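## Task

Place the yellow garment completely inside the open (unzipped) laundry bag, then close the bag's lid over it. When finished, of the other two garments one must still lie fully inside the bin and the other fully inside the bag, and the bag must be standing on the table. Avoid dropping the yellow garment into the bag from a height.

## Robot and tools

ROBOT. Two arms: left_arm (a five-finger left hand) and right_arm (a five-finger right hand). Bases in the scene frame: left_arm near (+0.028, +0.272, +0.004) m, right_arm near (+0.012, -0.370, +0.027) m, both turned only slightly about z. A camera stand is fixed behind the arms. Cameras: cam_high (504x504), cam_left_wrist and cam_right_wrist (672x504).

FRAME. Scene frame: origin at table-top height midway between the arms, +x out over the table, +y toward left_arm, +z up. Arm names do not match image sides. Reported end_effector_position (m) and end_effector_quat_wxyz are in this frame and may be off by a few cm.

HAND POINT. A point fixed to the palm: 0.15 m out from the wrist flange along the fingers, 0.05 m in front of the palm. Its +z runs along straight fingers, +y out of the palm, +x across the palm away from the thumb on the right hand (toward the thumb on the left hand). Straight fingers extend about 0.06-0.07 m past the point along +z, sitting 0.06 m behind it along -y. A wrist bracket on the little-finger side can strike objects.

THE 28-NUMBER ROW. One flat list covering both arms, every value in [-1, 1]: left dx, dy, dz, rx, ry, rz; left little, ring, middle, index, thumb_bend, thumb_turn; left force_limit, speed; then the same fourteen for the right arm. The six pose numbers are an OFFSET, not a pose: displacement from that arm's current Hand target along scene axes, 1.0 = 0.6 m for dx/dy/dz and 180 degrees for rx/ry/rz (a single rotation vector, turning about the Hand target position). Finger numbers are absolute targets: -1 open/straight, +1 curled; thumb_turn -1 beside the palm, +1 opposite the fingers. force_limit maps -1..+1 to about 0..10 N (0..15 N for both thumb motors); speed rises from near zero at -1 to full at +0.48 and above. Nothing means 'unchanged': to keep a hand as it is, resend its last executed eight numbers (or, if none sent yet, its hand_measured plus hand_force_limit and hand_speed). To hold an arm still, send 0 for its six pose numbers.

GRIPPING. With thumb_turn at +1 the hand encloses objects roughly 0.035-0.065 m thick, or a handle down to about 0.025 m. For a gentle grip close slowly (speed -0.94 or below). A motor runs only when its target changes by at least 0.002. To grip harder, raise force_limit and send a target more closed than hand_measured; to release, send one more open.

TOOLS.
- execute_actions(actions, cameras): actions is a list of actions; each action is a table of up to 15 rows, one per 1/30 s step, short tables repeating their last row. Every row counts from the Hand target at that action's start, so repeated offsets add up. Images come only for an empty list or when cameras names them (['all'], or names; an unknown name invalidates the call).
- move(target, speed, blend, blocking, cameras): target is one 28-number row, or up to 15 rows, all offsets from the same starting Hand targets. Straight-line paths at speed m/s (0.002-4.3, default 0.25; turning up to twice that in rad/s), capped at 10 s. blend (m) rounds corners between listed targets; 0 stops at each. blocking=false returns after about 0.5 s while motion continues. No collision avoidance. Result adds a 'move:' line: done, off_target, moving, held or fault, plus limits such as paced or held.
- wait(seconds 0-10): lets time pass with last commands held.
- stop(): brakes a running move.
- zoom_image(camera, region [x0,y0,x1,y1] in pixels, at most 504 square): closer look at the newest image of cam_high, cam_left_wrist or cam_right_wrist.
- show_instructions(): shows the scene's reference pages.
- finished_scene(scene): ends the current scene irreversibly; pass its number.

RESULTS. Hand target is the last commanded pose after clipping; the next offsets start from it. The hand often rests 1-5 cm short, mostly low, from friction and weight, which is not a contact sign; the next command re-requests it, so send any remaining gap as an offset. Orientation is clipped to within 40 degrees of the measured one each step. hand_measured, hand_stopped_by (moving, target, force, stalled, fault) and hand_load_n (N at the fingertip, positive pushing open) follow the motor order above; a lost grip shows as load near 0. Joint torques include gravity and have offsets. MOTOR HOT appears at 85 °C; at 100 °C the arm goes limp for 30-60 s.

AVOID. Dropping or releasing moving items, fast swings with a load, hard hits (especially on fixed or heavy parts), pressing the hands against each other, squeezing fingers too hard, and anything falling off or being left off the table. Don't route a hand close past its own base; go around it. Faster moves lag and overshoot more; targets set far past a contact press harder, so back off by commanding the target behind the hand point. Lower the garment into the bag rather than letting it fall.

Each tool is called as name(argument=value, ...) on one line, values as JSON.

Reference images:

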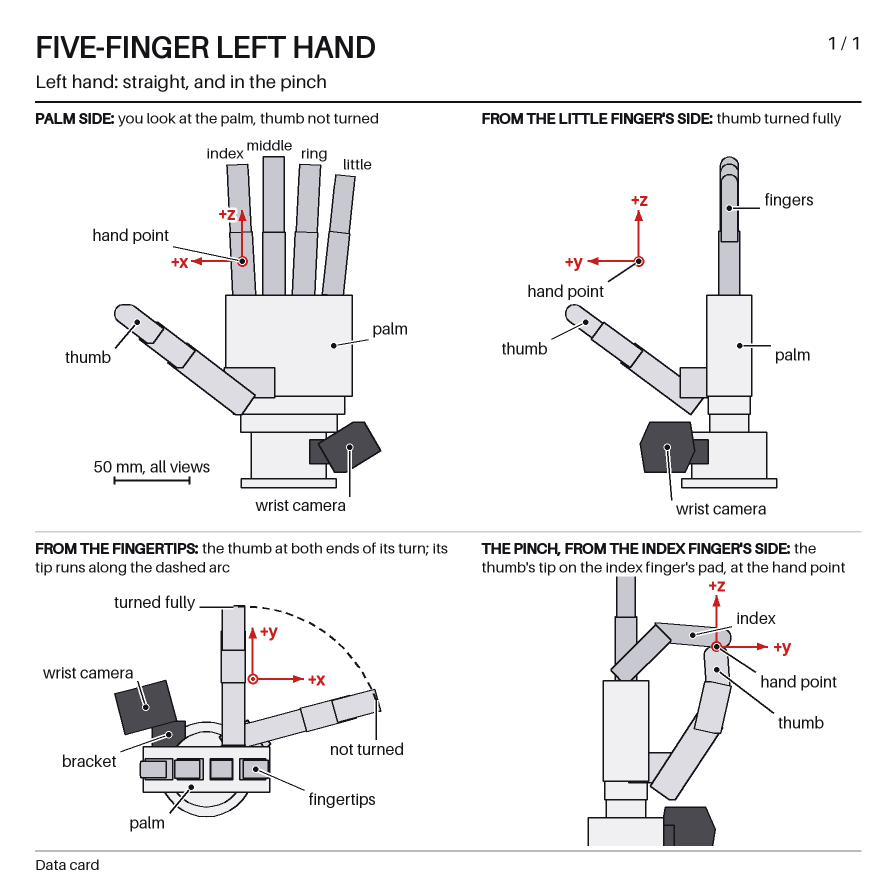

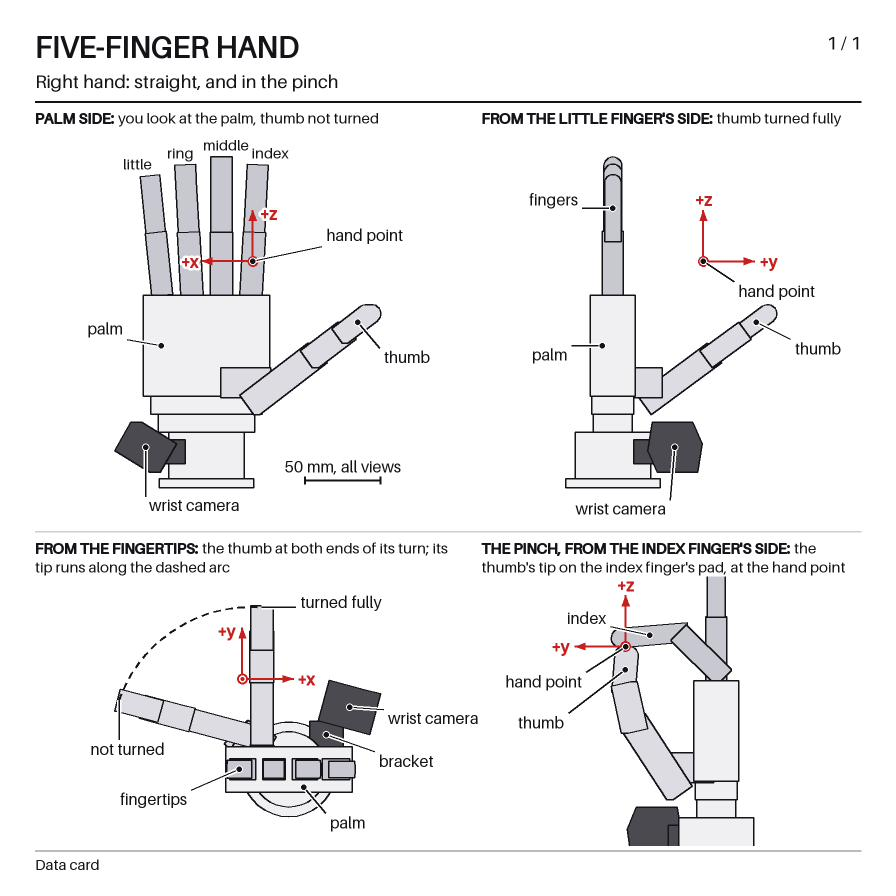

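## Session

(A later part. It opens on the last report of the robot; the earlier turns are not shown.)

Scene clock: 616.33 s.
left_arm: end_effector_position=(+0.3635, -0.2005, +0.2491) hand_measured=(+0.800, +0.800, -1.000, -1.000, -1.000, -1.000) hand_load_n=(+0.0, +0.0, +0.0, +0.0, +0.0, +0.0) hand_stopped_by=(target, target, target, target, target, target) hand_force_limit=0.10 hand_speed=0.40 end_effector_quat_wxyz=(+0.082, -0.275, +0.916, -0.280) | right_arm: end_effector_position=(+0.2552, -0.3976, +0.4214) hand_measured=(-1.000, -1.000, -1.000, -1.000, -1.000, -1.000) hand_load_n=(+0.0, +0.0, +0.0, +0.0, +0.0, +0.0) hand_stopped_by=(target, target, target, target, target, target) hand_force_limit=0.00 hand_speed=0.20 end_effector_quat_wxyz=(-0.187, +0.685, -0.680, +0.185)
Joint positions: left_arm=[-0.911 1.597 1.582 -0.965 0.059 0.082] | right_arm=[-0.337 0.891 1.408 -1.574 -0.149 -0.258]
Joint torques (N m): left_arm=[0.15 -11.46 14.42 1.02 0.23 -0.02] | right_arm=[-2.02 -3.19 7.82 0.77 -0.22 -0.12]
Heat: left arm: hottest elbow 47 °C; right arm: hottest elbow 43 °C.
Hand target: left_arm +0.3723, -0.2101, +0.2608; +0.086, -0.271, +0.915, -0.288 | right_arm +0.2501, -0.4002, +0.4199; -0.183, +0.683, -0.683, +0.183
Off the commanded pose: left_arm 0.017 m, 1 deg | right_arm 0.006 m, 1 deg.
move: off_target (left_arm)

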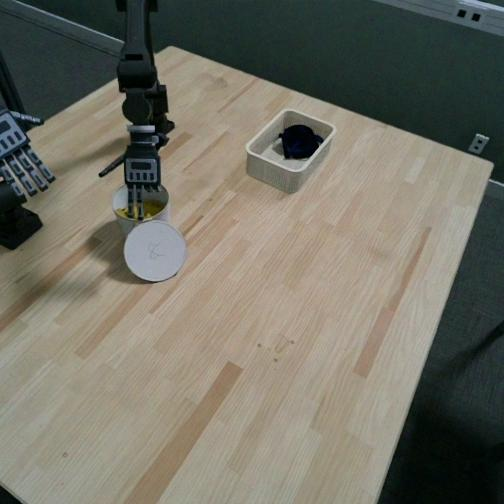

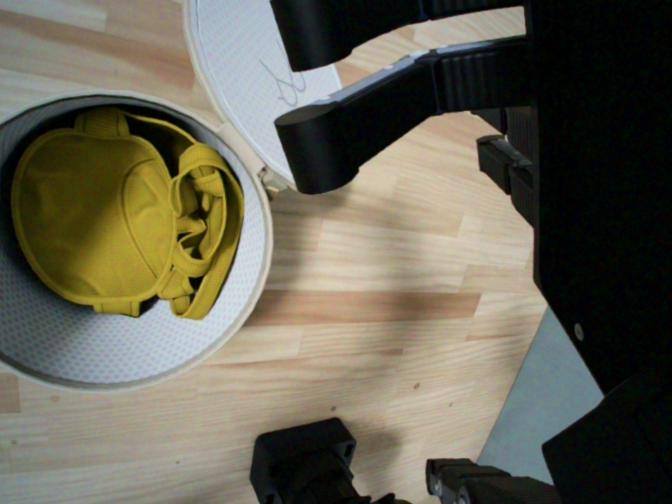

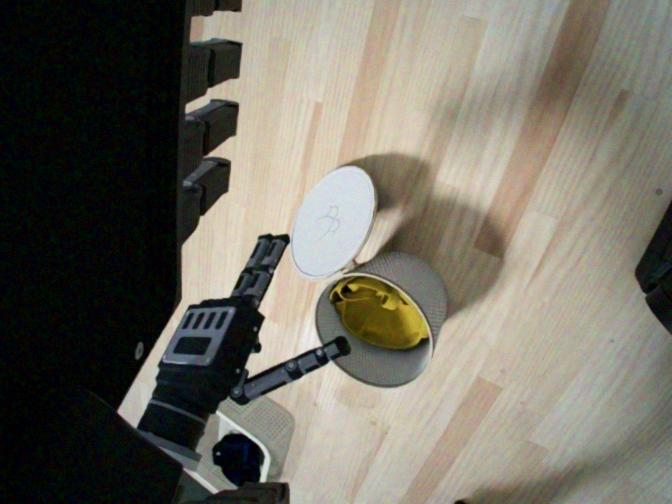

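move(target=[0,0,0,0,0,0,0.8,0.8,-1,-1,-1,-1,0.1,0.4,0.0257,0.1312,-0.3665,0.2005,-0.2068,0.1865,-1,-1,-1,-1,1,1,0.1,0.3], speed=0.15, cameras=["cam_left_wrist","cam_right_wrist","cam_high"])

Scene clock: 727.17 s.
left_arm: end_effector_position=(+0.3635, -0.2005, +0.2491) hand_measured=(+0.800, +0.800, -1.000, -1.000, -1.000, -1.000) hand_load_n=(+0.0, +0.0, +0.0, +0.0, +0.0, +0.0) hand_stopped_by=(target, target, target, target, target, target) hand_force_limit=0.10 hand_speed=0.40 end_effector_quat_wxyz=(+0.082, -0.275, +0.916, -0.280) | right_arm: end_effector_position=(+0.2648, -0.3197, +0.2030) hand_measured=(-1.000, -1.000, -1.000, -1.000, +0.954, +1.000) hand_load_n=(+0.0, +0.0, +0.0, -0.5, +15.5, +1.5) hand_stopped_by=(target, target, target, target, force, target) hand_force_limit=0.10 hand_speed=0.30 end_effector_quat_wxyz=(+0.624, -0.667, +0.391, -0.111)
Joint positions: left_arm=[-0.911 1.597 1.582 -0.965 0.059 0.082] | right_arm=[-0.653 0.841 0.485 -0.757 -1.35 -0.749]
Joint torques (N m): left_arm=[0.26 -11.63 14.31 1.06 0.2 -0.01] | right_arm=[-1.49 -1.73 7.77 1.47 -0.92 0]
Motor temperatures (°C): left_arm=[29 34 59 30 27 27] | right_arm=[31 35 43 27 28 29]
Heat: left arm: hottest elbow 59 °C; right arm: hottest elbow 43 °C.
Hand target: left_arm +0.3723, -0.2101, +0.2608; +0.086, -0.271, +0.915, -0.288 | right_arm +0.2655, -0.3215, +0.2001; +0.624, -0.665, +0.394, -0.112
Off the commanded pose: left_arm 0.017 m, 1 deg | right_arm 0.004 m, 0 deg.
move: off_target (left_arm)

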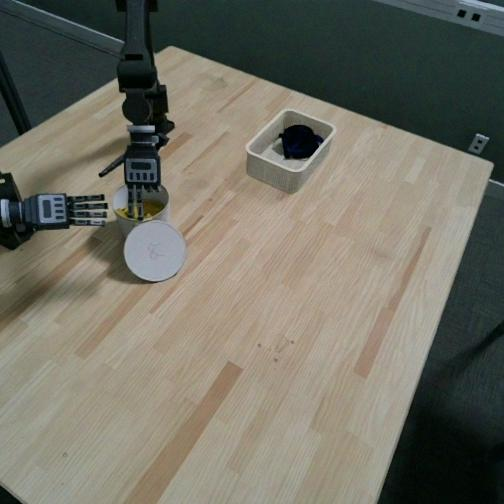

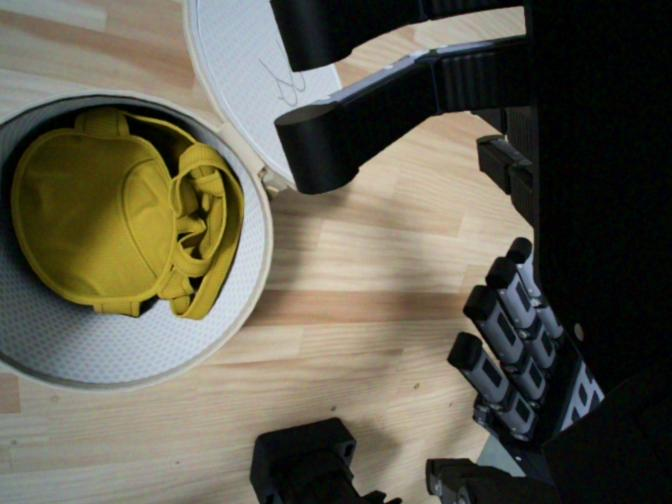

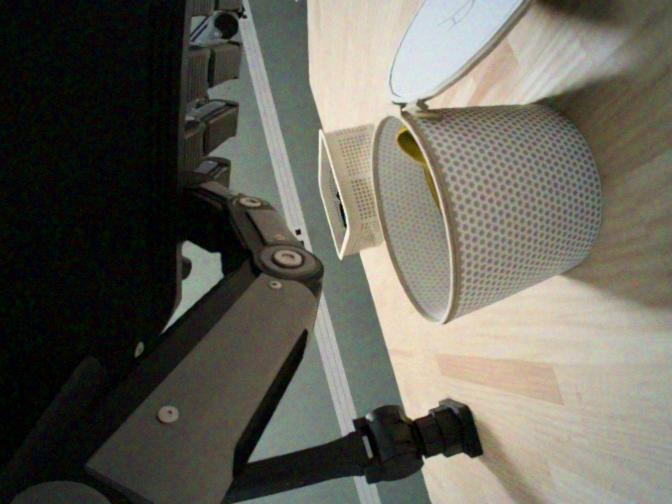

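move(target=[0,0,0,0,0,0,0.8,0.8,-1,-1,-1,-1,0.1,0.4,0,0,-0.2833,0,0,0,-1,-1,-1,-1,0.85,1,0.1,0.3], speed=0.12, cameras=["cam_left_wrist","cam_right_wrist","cam_high"])

zoom_image(camera="cam_high", region=[50, 140, 230, 320])

Scene clock: 734.17 s.
left_arm: end_effector_position=(+0.3635, -0.2005, +0.2491) hand_measured=(+0.800, +0.800, -1.000, -1.000, -1.000, -1.000) hand_load_n=(+0.0, +0.0, +0.0, +0.0, +0.0, +0.0) hand_stopped_by=(target, target, target, target, target, target) hand_force_limit=0.10 hand_speed=0.40 end_effector_quat_wxyz=(+0.082, -0.275, +0.916, -0.280) | right_arm: end_effector_position=(+0.2673, -0.3220, +0.0324) hand_measured=(-1.000, -1.000, -1.000, -1.000, +0.850, +1.000) hand_load_n=(+0.0, +0.0, +0.0, +0.0, +0.0, +0.0) hand_stopped_by=(target, target, target, target, target, target) hand_force_limit=0.10 hand_speed=0.30 end_effector_quat_wxyz=(+0.624, -0.670, +0.387, -0.115)
Joint positions: left_arm=[-0.911 1.597 1.582 -0.965 0.059 0.082] | right_arm=[-0.655 1.469 0.246 0.106 -1.352 -0.767]
Joint torques (N m): left_arm=[0.03 -11.4 14.26 1.02 0.21 0.01] | right_arm=[-1.38 -4.37 2.99 1.37 -0.88 0.07]
Motor temperatures (°C): left_arm=[29 34 59 30 27 27] | right_arm=[31 35 42 27 29 29]
Heat: left arm: hottest elbow 59 °C; right arm: hottest elbow 42 °C.
Hand target: left_arm +0.3723, -0.2101, +0.2608; +0.086, -0.271, +0.915, -0.288 | right_arm +0.2655, -0.3216, +0.0301; +0.624, -0.665, +0.394, -0.112
Off the commanded pose: left_arm 0.017 m, 1 deg | right_arm 0.003 m, 1 deg.
move: off_target (left_arm)

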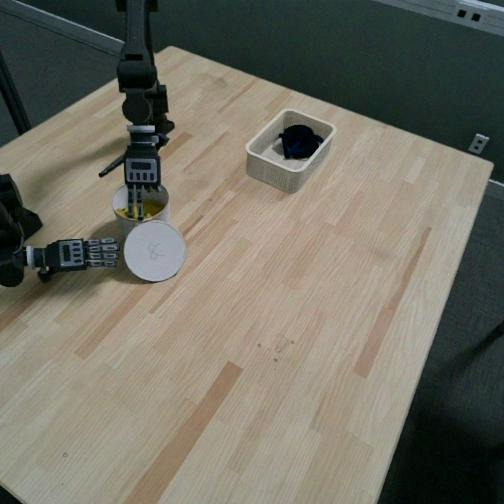

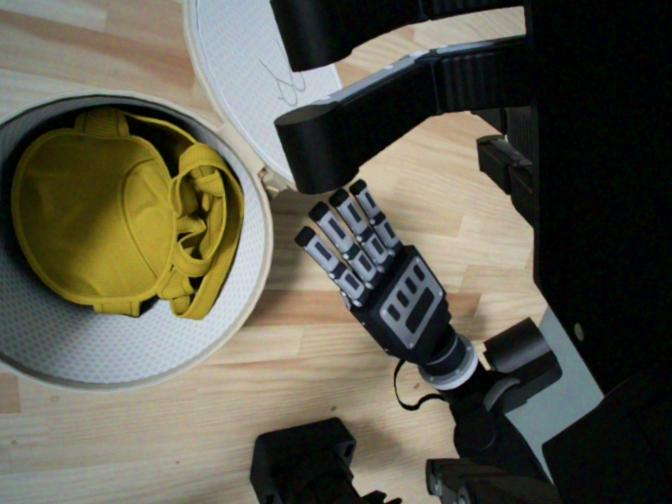

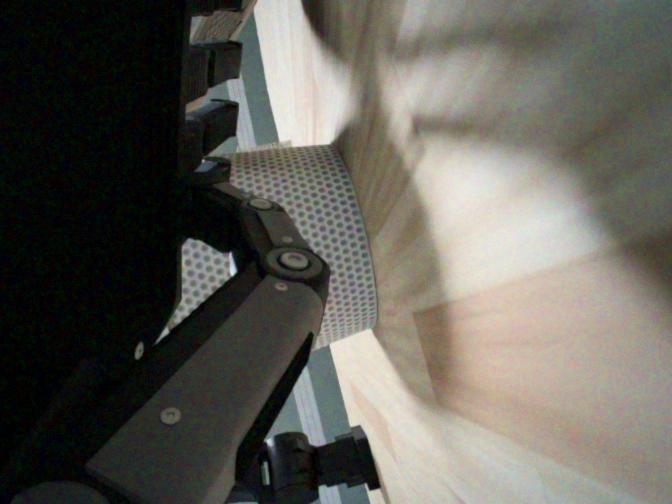

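Scaled by 2.800 from the camera's 504x504 image, which has a finer 720x720 frame.

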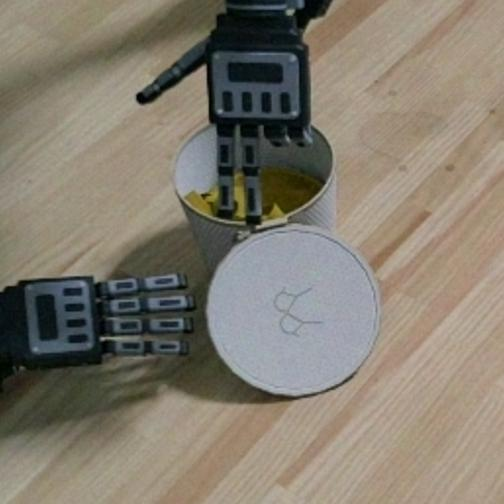

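move(target=[[0,0,0,0,0,0,0.8,0.8,-1,-1,-1,-1,0.1,0.4,0.015,-0.0133,-0.0202,0,0,0.022,-1,-1,-1,-1,0.85,1,0.1,0.3],[0,0,0,0,0,0,0.8,0.8,-1,-1,-1,-1,0.1,0.4,0.1375,0.1235,-0.0202,0,0,0.022,-1,-1,-1,-1,0.85,1,0.1,0.3]], speed=0.08, cameras=["cam_left_wrist","cam_right_wrist","cam_high"])

zoom_image(camera="cam_high", region=[50, 140, 230, 320])

Scene clock: 754.37 s.
left_arm: end_effector_position=(+0.3635, -0.2005, +0.2491) hand_measured=(+0.800, +0.800, -1.000, -1.000, -1.000, -1.000) hand_load_n=(+0.0, +0.0, +0.0, +0.0, +0.0, +0.0) hand_stopped_by=(target, target, target, target, target, target) hand_force_limit=0.10 hand_speed=0.40 end_effector_quat_wxyz=(+0.082, -0.275, +0.916, -0.280) | right_arm: end_effector_position=(+0.3516, -0.2521, +0.0215) hand_measured=(-1.000, -1.000, -1.000, -1.000, +0.850, +1.000) hand_load_n=(+0.0, +0.0, +0.0, +0.0, +0.0, +0.0) hand_stopped_by=(target, target, target, target, target, target) hand_force_limit=0.10 hand_speed=0.30 end_effector_quat_wxyz=(+0.628, -0.679, +0.369, -0.098)
Joint positions: left_arm=[-0.911 1.597 1.582 -0.965 0.059 0.082] | right_arm=[-0.253 1.775 0.313 1.034 -1.086 -0.041]
Joint torques (N m): left_arm=[-0.21 -11.93 14.31 1.14 0.22 0] | right_arm=[-0.15 -7.06 1.77 2.11 -0.29 0.11]
Motor temperatures (°C): left_arm=[29 34 60 30 27 27] | right_arm=[30 35 41 27 29 29]
Heat: left arm: hottest elbow 60 °C; right arm: hottest elbow 41 °C.
Hand target: left_arm +0.3723, -0.2101, +0.2608; +0.086, -0.271, +0.915, -0.288 | right_arm +0.3479, -0.2474, +0.0179; +0.628, -0.679, +0.371, -0.091
Off the commanded pose: left_arm 0.017 m, 1 deg | right_arm 0.007 m, 1 deg.
move: off_target (left_arm)

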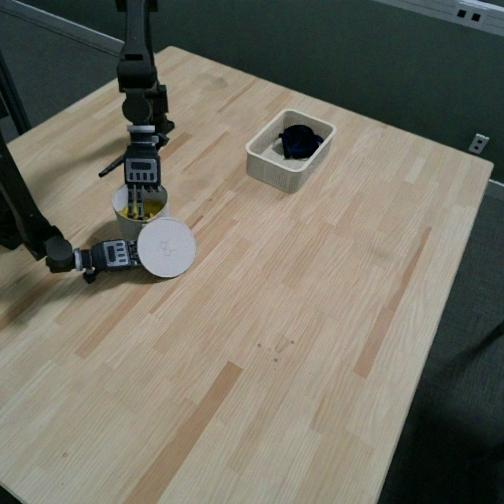

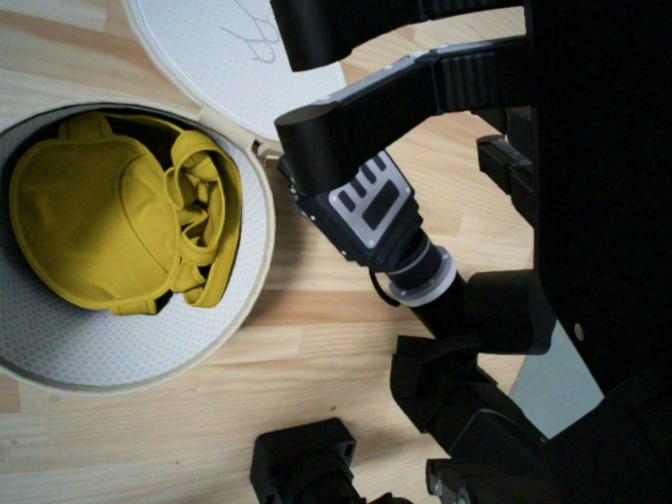

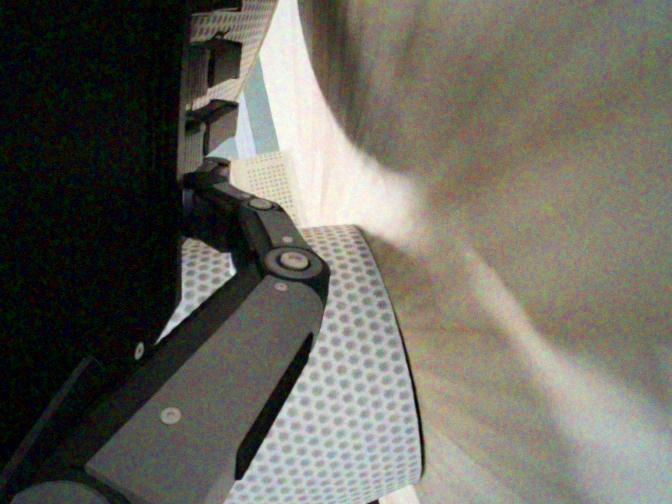

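Scaled by 2.800 from the camera's 504x504 image, which has a finer 720x720 frame.

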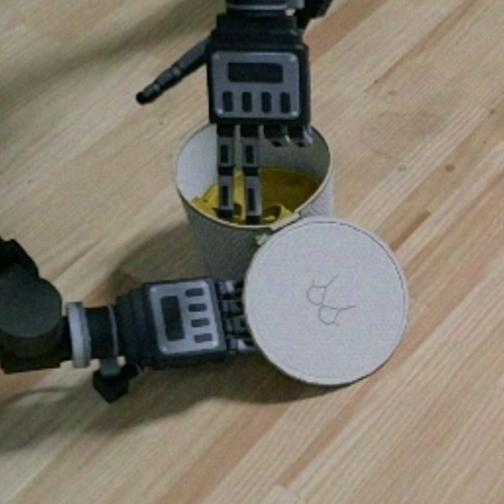

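move(target=[[0,0,0,0,0,0,0.8,0.8,-1,-1,-1,-1,0.1,0.4,0.0665,-0.029,0.0213,-0.0235,-0.0516,0.0585,-1,-1,-1,-1,0.85,1,0.1,0.3],[0,0,0,0,0,0,0.8,0.8,-1,-1,-1,-1,0.1,0.4,0.1227,-0.042,0.0568,-0.0556,-0.0971,0.059,-1,-1,-1,-1,0.85,1,0.1,0.3]], speed=0.07, blend=0.01, cameras=["cam_left_wrist","cam_right_wrist","cam_high"])

zoom_image(camera="cam_high", region=[50, 140, 230, 320])

Scene clock: 790.90 s.
left_arm: end_effector_position=(+0.3635, -0.2005, +0.2491) hand_measured=(+0.800, +0.800, -1.000, -1.000, -1.000, -1.000) hand_load_n=(+0.0, +0.0, +0.0, +0.0, +0.0, +0.0) hand_stopped_by=(target, target, target, target, target, target) hand_force_limit=0.10 hand_speed=0.40 end_effector_quat_wxyz=(+0.082, -0.275, +0.916, -0.280) | right_arm: end_effector_position=(+0.4106, -0.2690, +0.0464) hand_measured=(-1.000, -1.000, -1.000, -1.000, +0.850, +1.000) hand_load_n=(+0.0, +0.0, +0.0, +0.0, +0.0, +0.0) hand_stopped_by=(target, target, target, target, target, target) hand_force_limit=0.10 hand_speed=0.30 end_effector_quat_wxyz=(-0.622, +0.739, -0.205, +0.155)
Joint positions: left_arm=[-0.911 1.597 1.582 -0.965 0.059 0.082] | right_arm=[-0.257 1.676 0.516 0.62 -1.219 -0.486]
Joint torques (N m): left_arm=[0.26 -11.52 14.31 1.13 0.24 -0.01] | right_arm=[-1.14 -9.82 6.15 1.01 -0.41 -0.11]
Motor temperatures (°C): left_arm=[29 34 61 30 27 27] | right_arm=[30 36 39 27 29 29]
Heat: left arm: hottest elbow 61 °C; right arm: hottest elbow 39 °C.
Hand target: left_arm +0.3723, -0.2101, +0.2608; +0.086, -0.271, +0.915, -0.288 | right_arm +0.4216, -0.2726, +0.0521; -0.621, +0.740, -0.198, +0.166
Off the commanded pose: left_arm 0.017 m, 1 deg | right_arm 0.013 m, 2 deg.
move: off_target (left_arm, right_arm)

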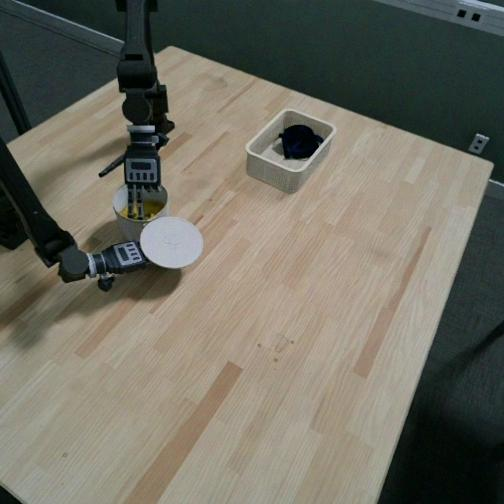

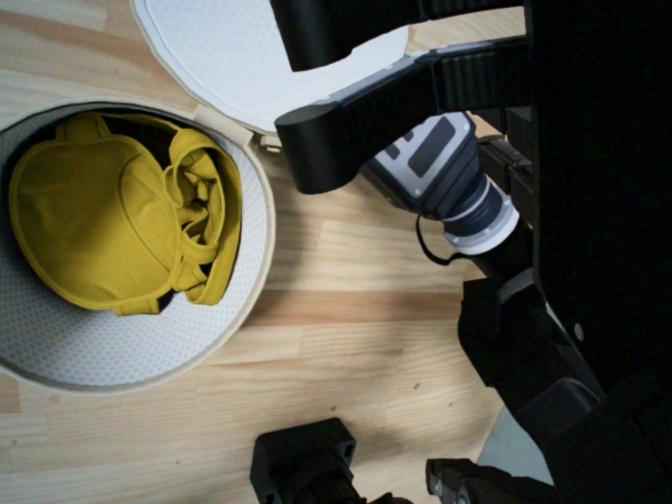

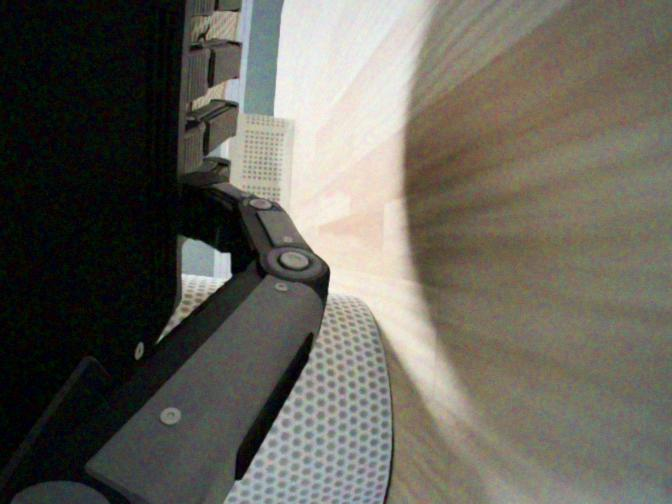

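Scaled by 2.800 from the camera's 504x504 image, which has a finer 720x720 frame.

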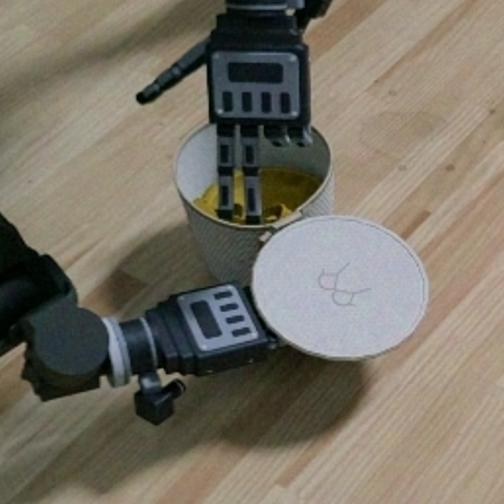

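move(target=[-0.1322,0.0552,-0.0647,-0.1737,-0.1825,0.1416,-1,-1,-1,-1,-1,-1,0.1,0.4,0,0,0,0,0,0,-1,-1,-1,-1,0.85,1,0.1,0.3], speed=0.12, cameras=["cam_left_wrist","cam_right_wrist","cam_high"])

zoom_image(camera="cam_high", region=[50, 140, 230, 320])

Scene clock: 810.80 s.
left_arm: end_effector_position=(+0.2973, -0.1768, +0.2224) hand_measured=(-1.000, -1.000, -1.000, -1.000, -1.000, -1.000) hand_load_n=(+0.0, +0.0, +0.0, +0.0, +0.0, +0.0) hand_stopped_by=(target, target, target, target, target, target) hand_force_limit=0.10 hand_speed=0.40 end_effector_quat_wxyz=(+0.322, -0.385, +0.666, -0.552) | right_arm: end_effector_position=(+0.4107, -0.2690, +0.0464) hand_measured=(-1.000, -1.000, -1.000, -1.000, +0.850, +1.000) hand_load_n=(+0.0, +0.0, +0.0, +0.0, +0.0, +0.0) hand_stopped_by=(target, target, target, target, target, target) hand_force_limit=0.10 hand_speed=0.30 end_effector_quat_wxyz=(-0.622, +0.739, -0.205, +0.155)
Joint positions: left_arm=[-1.225 1.195 0.714 0.245 -0.671 -0.144] | right_arm=[-0.257 1.676 0.516 0.62 -1.219 -0.486]
Joint torques (N m): left_arm=[-0.73 -6.95 8.32 2.56 -0.18 -0.03] | right_arm=[-1.14 -9.76 6.15 0.99 -0.41 -0.13]
Motor temperatures (°C): left_arm=[29 33 60 30 28 27] | right_arm=[30 36 39 27 29 29]
Heat: left arm: hottest elbow 60 °C; right arm: hottest elbow 39 °C.
Hand target: left_arm +0.2932, -0.1769, +0.2220; +0.321, -0.383, +0.664, -0.556 | right_arm +0.4217, -0.2726, +0.0521; -0.621, +0.740, -0.198, +0.166
Off the commanded pose: left_arm 0.004 m, 1 deg | right_arm 0.013 m, 1 deg.
move: off_target (right_arm)

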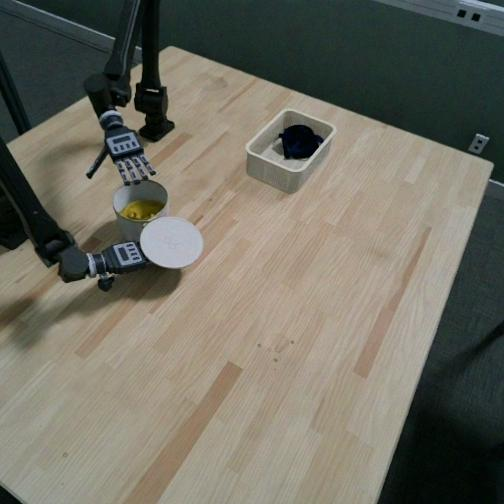

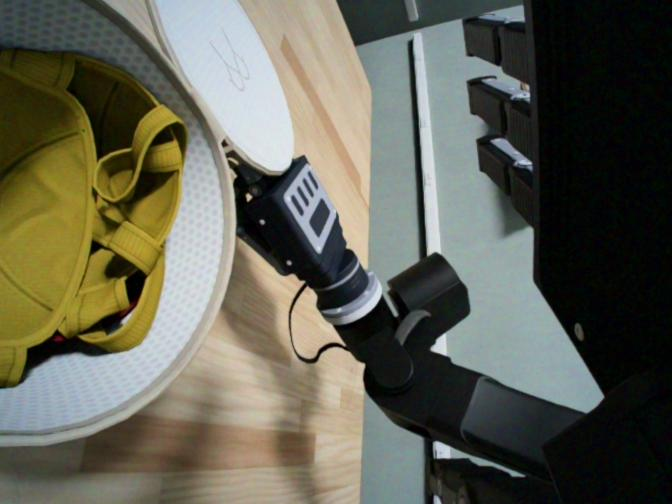

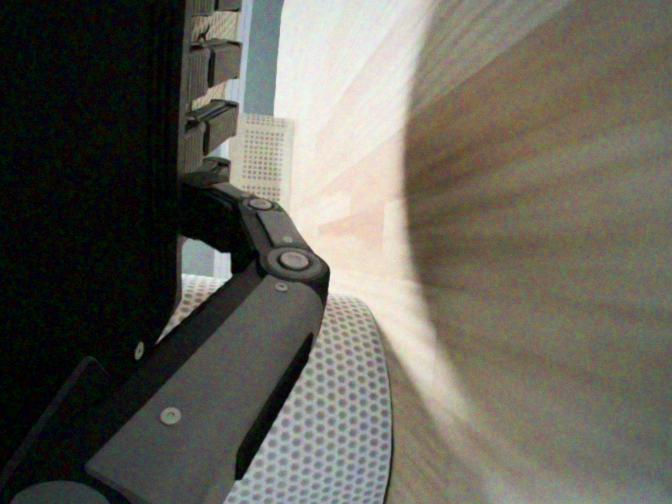

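Scaled by 2.800 from the camera's 504x504 image, which has a finer 720x720 frame.

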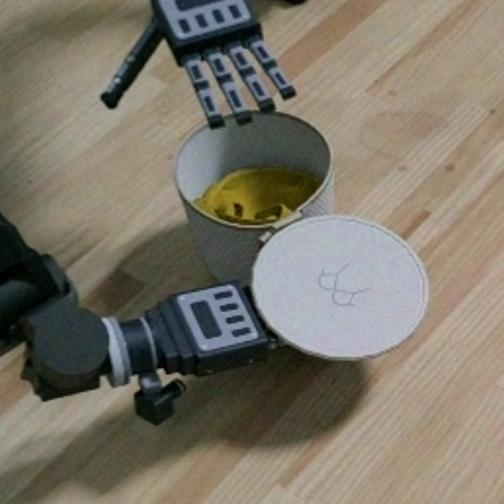

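move(target=[[0,0,0,0,0,0,-1,-1,-1,-1,-1,-1,0.1,0.4,0.06,-0.0058,0.0592,-0.0139,-0.0867,0.031,-1,-1,-1,-1,0.85,1,0.1,0.3],[0,0,0,0,0,0,-1,-1,-1,-1,-1,-1,0.1,0.4,0.0812,-0.0157,0.11,-0.0528,-0.1604,0.0341,-1,-1,-1,-1,0.85,1,0.1,0.3]], speed=0.08, blend=0.01, cameras=["cam_left_wrist","cam_right_wrist","cam_high"])

zoom_image(camera="cam_high", region=[50, 140, 230, 320])

Scene clock: 827.40 s.
left_arm: end_effector_position=(+0.2973, -0.1768, +0.2224) hand_measured=(-1.000, -1.000, -1.000, -1.000, -1.000, -1.000) hand_load_n=(+0.0, +0.0, +0.0, +0.0, +0.0, +0.0) hand_stopped_by=(target, target, target, target, target, target) hand_force_limit=0.10 hand_speed=0.40 end_effector_quat_wxyz=(+0.322, -0.385, +0.666, -0.552) | right_arm: end_effector_position=(+0.4638, -0.2814, +0.1117) hand_measured=(-1.000, -1.000, -1.000, -1.000, +0.850, +1.000) hand_load_n=(+0.0, +0.0, +0.0, +0.0, +0.0, +0.0) hand_stopped_by=(target, target, target, target, target, target) hand_force_limit=0.10 hand_speed=0.30 end_effector_quat_wxyz=(-0.599, +0.734, +0.009, +0.320)
Joint positions: left_arm=[-1.225 1.195 0.714 0.245 -0.671 -0.144] | right_arm=[-0.257 1.579 0.582 0.711 -1.291 -0.779]
Joint torques (N m): left_arm=[-0.73 -7 8.23 2.58 -0.18 -0.06] | right_arm=[-0.79 -9.88 6.74 1.21 -0.24 -0.18]
Motor temperatures (°C): left_arm=[29 33 57 30 28 27] | right_arm=[30 36 40 27 29 29]
Heat: left arm: hottest elbow 57 °C; right arm: hottest elbow 40 °C.
Hand target: left_arm +0.2932, -0.1769, +0.2220; +0.321, -0.383, +0.664, -0.556 | right_arm +0.4703, -0.2820, +0.1181; -0.596, +0.733, +0.017, +0.328
Off the commanded pose: left_arm 0.004 m, 1 deg | right_arm 0.009 m, 1 deg.
move: done

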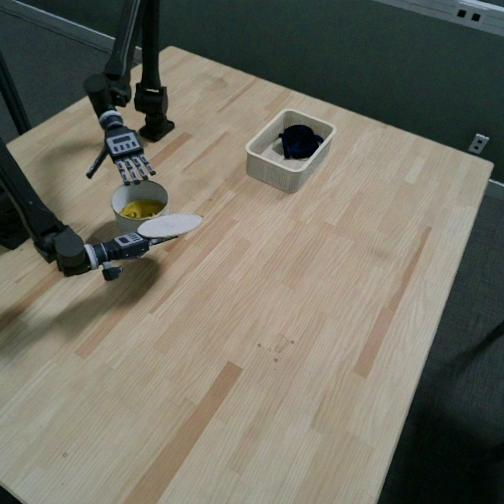

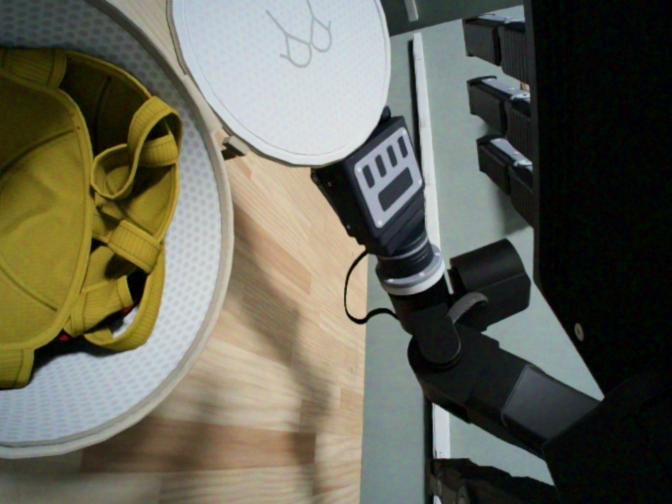

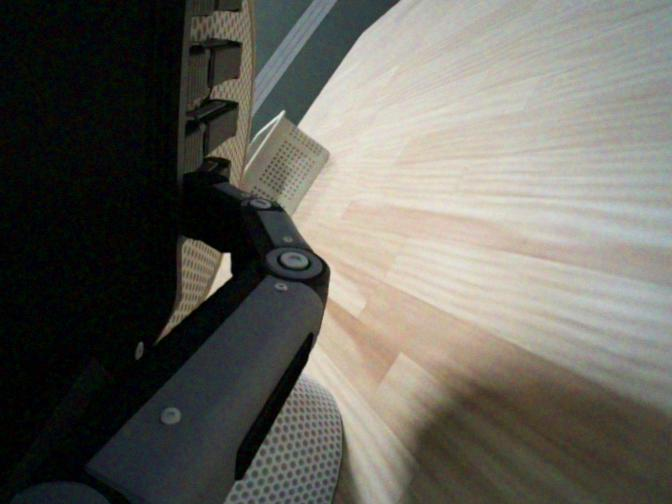

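Scaled by 2.800 from the camera's 504x504 image, which has a finer 720x720 frame.

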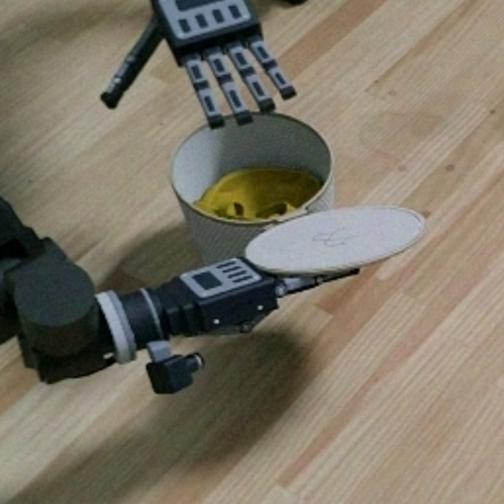

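move(target=[[0,0,0,0,0,0,-1,-1,-1,-1,-1,-1,0.1,0.4,0.0288,0.0168,0.072,-0.047,-0.1003,0,-1,-1,-1,-1,0.85,1,0.1,0.3],[0,0,0,0,0,0,-1,-1,-1,-1,-1,-1,0.1,0.4,0.013,0.0225,0.1415,-0.094,-0.2012,0,-1,-1,-1,-1,0.85,1,0.1,0.3]], speed=0.08, blend=0.01, cameras=["cam_left_wrist","cam_right_wrist","cam_high"])

zoom_image(camera="cam_high", region=[50, 140, 230, 320])

Scene clock: 840.87 s.
left_arm: end_effector_position=(+0.2973, -0.1768, +0.2224) hand_measured=(-1.000, -1.000, -1.000, -1.000, -1.000, -1.000) hand_load_n=(+0.0, +0.0, +0.0, +0.0, +0.0, +0.0) hand_stopped_by=(target, target, target, target, target, target) hand_force_limit=0.10 hand_speed=0.40 end_effector_quat_wxyz=(+0.322, -0.385, +0.666, -0.552) | right_arm: end_effector_position=(+0.4800, -0.2755, +0.2000) hand_measured=(-1.000, -1.000, -1.000, -1.000, +0.850, +1.000) hand_load_n=(+0.0, +0.0, +0.0, +0.0, +0.5, +0.0) hand_stopped_by=(target, target, target, target, target, target) hand_force_limit=0.10 hand_speed=0.30 end_effector_quat_wxyz=(-0.450, +0.679, +0.237, +0.529)
Joint positions: left_arm=[-1.225 1.195 0.714 0.245 -0.671 -0.144] | right_arm=[-0.192 1.335 0.519 0.723 -1.183 -1.287]
Joint torques (N m): left_arm=[-0.73 -7.06 8.39 2.58 -0.17 -0.04] | right_arm=[0.15 -7.77 6.41 2.03 -0.06 -0.17]
Motor temperatures (°C): left_arm=[29 32 55 30 28 27] | right_arm=[30 36 40 27 29 29]
Heat: left arm: hottest elbow 55 °C; right arm: hottest elbow 40 °C.
Hand target: left_arm +0.2932, -0.1769, +0.2220; +0.321, -0.383, +0.664, -0.556 | right_arm +0.4781, -0.2684, +0.2028; -0.449, +0.674, +0.248, +0.532
Off the commanded pose: left_arm 0.004 m, 1 deg | right_arm 0.008 m, 1 deg.
move: done

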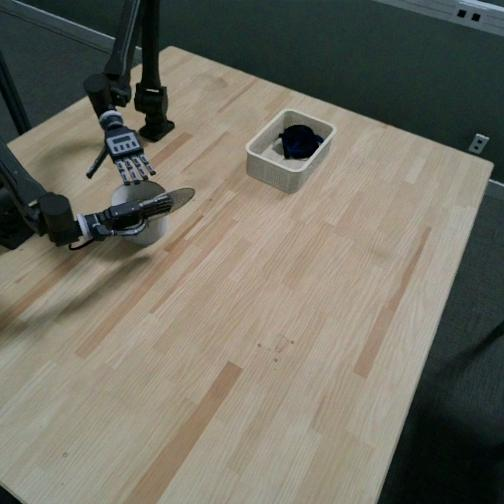

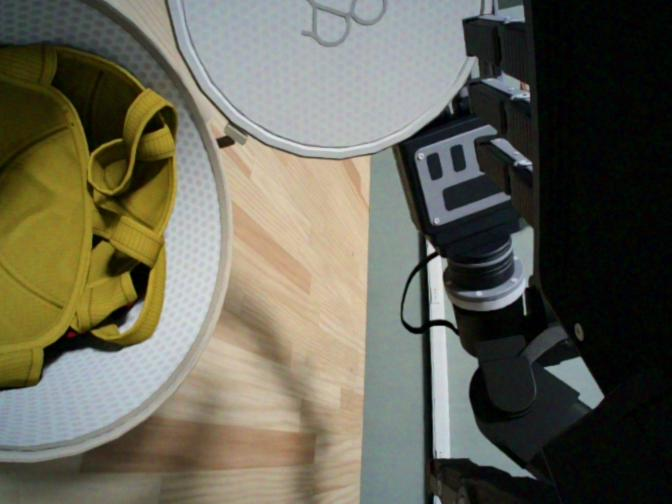

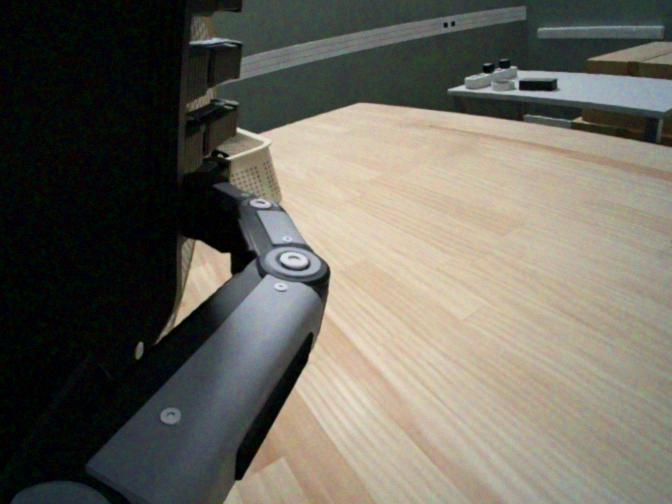

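Scaled by 2.800 from the camera's 504x504 image, which has a finer 720x720 frame.

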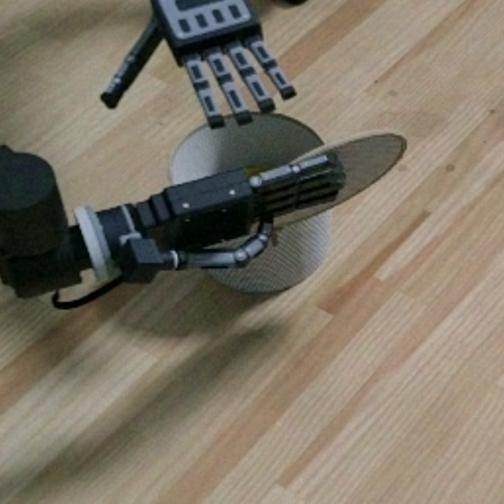

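move(target=[0.0467,-0.0392,0,0,0,0.0556,-1,-1,-1,-1,-1,-1,0.1,0.4,-0.0278,0.01,0.0263,-0.0349,-0.0759,0,-1,-1,-1,-1,0.85,1,0.1,0.3], speed=0.06, cameras=["cam_left_wrist","cam_right_wrist","cam_high"])

zoom_image(camera="cam_high", region=[50, 140, 230, 320])

Scene clock: 858.40 s.
left_arm: end_effector_position=(+0.3199, -0.1830, +0.2070) hand_measured=(-1.000, -1.000, -1.000, -1.000, -1.000, -1.000) hand_load_n=(+0.0, +0.0, +0.0, +0.0, +0.0, -0.5) hand_stopped_by=(target, target, target, target, target, target) hand_force_limit=0.10 hand_speed=0.40 end_effector_quat_wxyz=(+0.374, -0.436, +0.635, -0.516) | right_arm: end_effector_position=(+0.4638, -0.2694, +0.2150) hand_measured=(-1.000, -1.000, -1.000, -1.000, +0.850, +1.000) hand_load_n=(+0.0, +0.0, +0.0, +0.0, +0.0, +0.0) hand_stopped_by=(target, target, target, target, target, target) hand_force_limit=0.10 hand_speed=0.30 end_effector_quat_wxyz=(-0.380, +0.637, +0.317, +0.591)
Joint positions: left_arm=[-1.246 1.31 0.779 0.24 -0.86 -0.197] | right_arm=[-0.168 1.272 0.439 0.801 -1.155 -1.49]
Joint torques (N m): left_arm=[-0.62 -7 13.18 1.47 -0.24 -0.19] | right_arm=[0.15 -6.71 6.3 2.19 -0.01 -0.12]
Heat: left arm: hottest elbow 53 °C; right arm: hottest elbow 40 °C.
Hand target: left_arm +0.3212, -0.2005, +0.2219; +0.369, -0.439, +0.628, -0.526 | right_arm +0.4615, -0.2625, +0.2187; -0.379, +0.629, +0.328, +0.594
Off the commanded pose: left_arm 0.023 m, 2 deg | right_arm 0.008 m, 2 deg.
move: off_target (left_arm)

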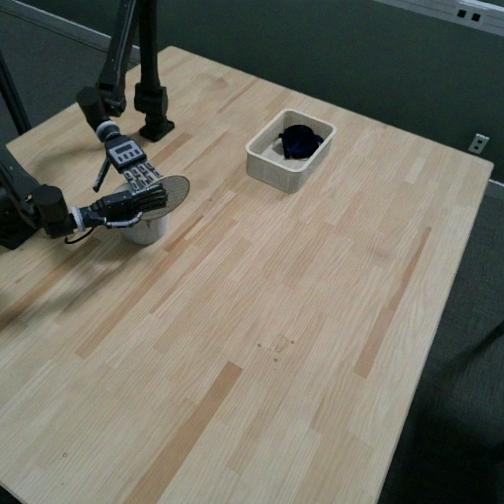

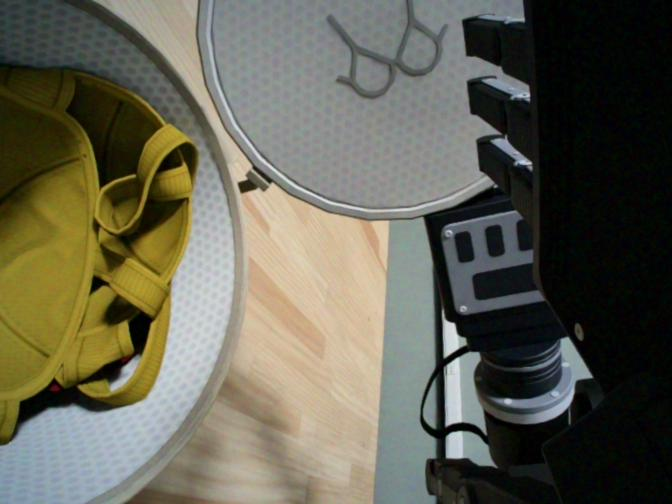

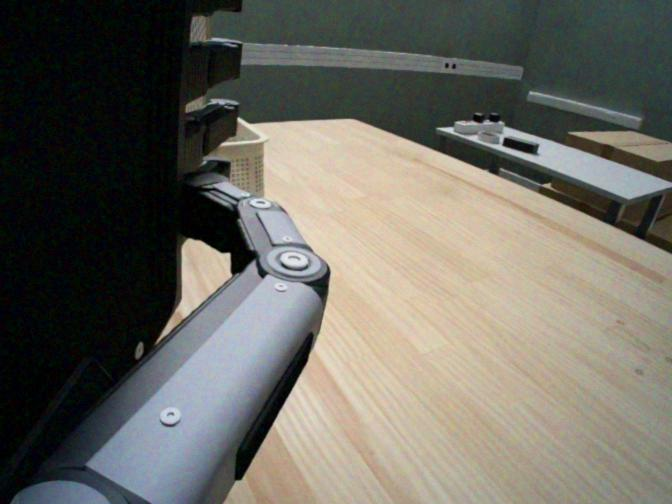

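Scaled by 2.800 from the camera's 504x504 image, which has a finer 720x720 frame.

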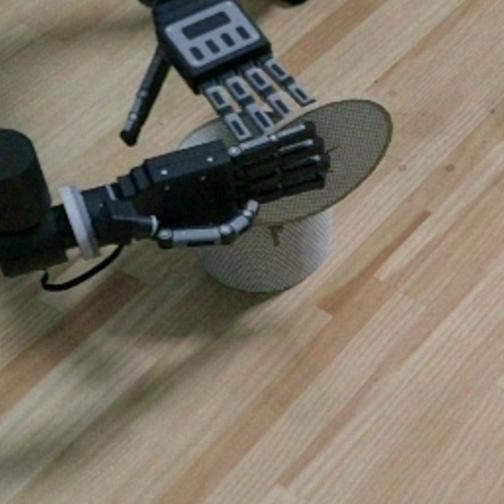

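move(target=[0.0,-0.025,0.02,0,0,0,-1,-1,-1,-1,-1,-1,0.1,0.4,0,0,0,0,0,0,-1,-1,-1,-1,0.85,1,0.1,0.3], speed=0.05, cameras=["cam_left_wrist","cam_high"])

zoom_image(camera="cam_high", region=[80, 150, 200, 270])

Scene clock: 865.57 s.
left_arm: end_effector_position=(+0.3202, -0.1981, +0.2189) hand_measured=(-1.000, -1.000, -1.000, -1.000, -1.000, -1.000) hand_load_n=(+0.0, +0.0, +0.0, -0.5, +0.0, -0.5) hand_stopped_by=(target, target, target, target, target, target) hand_force_limit=0.10 hand_speed=0.40 end_effector_quat_wxyz=(+0.374, -0.436, +0.635, -0.516) | right_arm: end_effector_position=(+0.4638, -0.2694, +0.2151) hand_measured=(-1.000, -1.000, -1.000, -1.000, +0.850, +1.000) hand_load_n=(+0.0, +0.0, +0.0, +0.0, +0.0, +0.0) hand_stopped_by=(target, target, target, target, target, target) hand_force_limit=0.10 hand_speed=0.30 end_effector_quat_wxyz=(-0.380, +0.637, +0.317, +0.591)
Joint positions: left_arm=[-1.258 1.33 0.835 0.202 -0.872 -0.202] | right_arm=[-0.168 1.272 0.439 0.801 -1.155 -1.491]
Joint torques (N m): left_arm=[-0.73 -6.83 13.38 1.42 -0.22 -0.21] | right_arm=[0.15 -6.71 6.3 2.17 0 -0.15]
Heat: left arm: hottest elbow 53 °C; right arm: hottest elbow 40 °C.
Hand target: left_arm +0.3212, -0.2154, +0.2340; +0.369, -0.439, +0.628, -0.526 | right_arm +0.4615, -0.2625, +0.2187; -0.379, +0.629, +0.328, +0.594
Off the commanded pose: left_arm 0.023 m, 2 deg | right_arm 0.008 m, 2 deg.
move: off_target (left_arm)
Images, in order (width x height): cam_high 504x504, cam_left_wrist 672x504.

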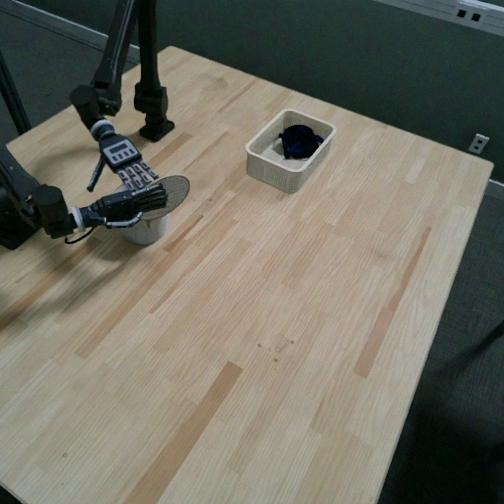

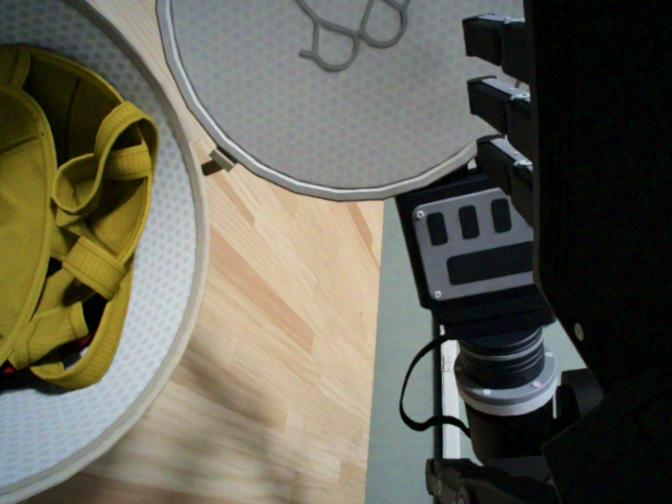

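Scaled by 4.200 from the camera's 504x504 image, which has a finer 720x720 frame.

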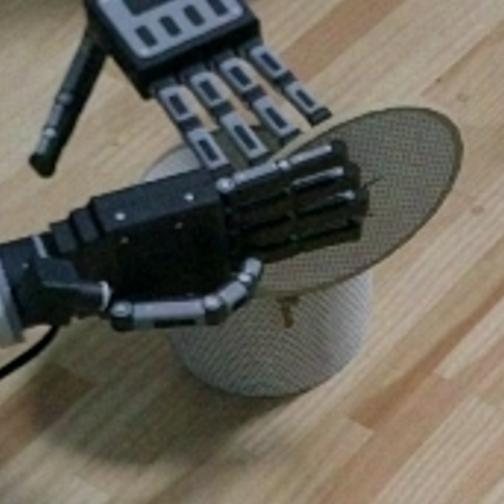

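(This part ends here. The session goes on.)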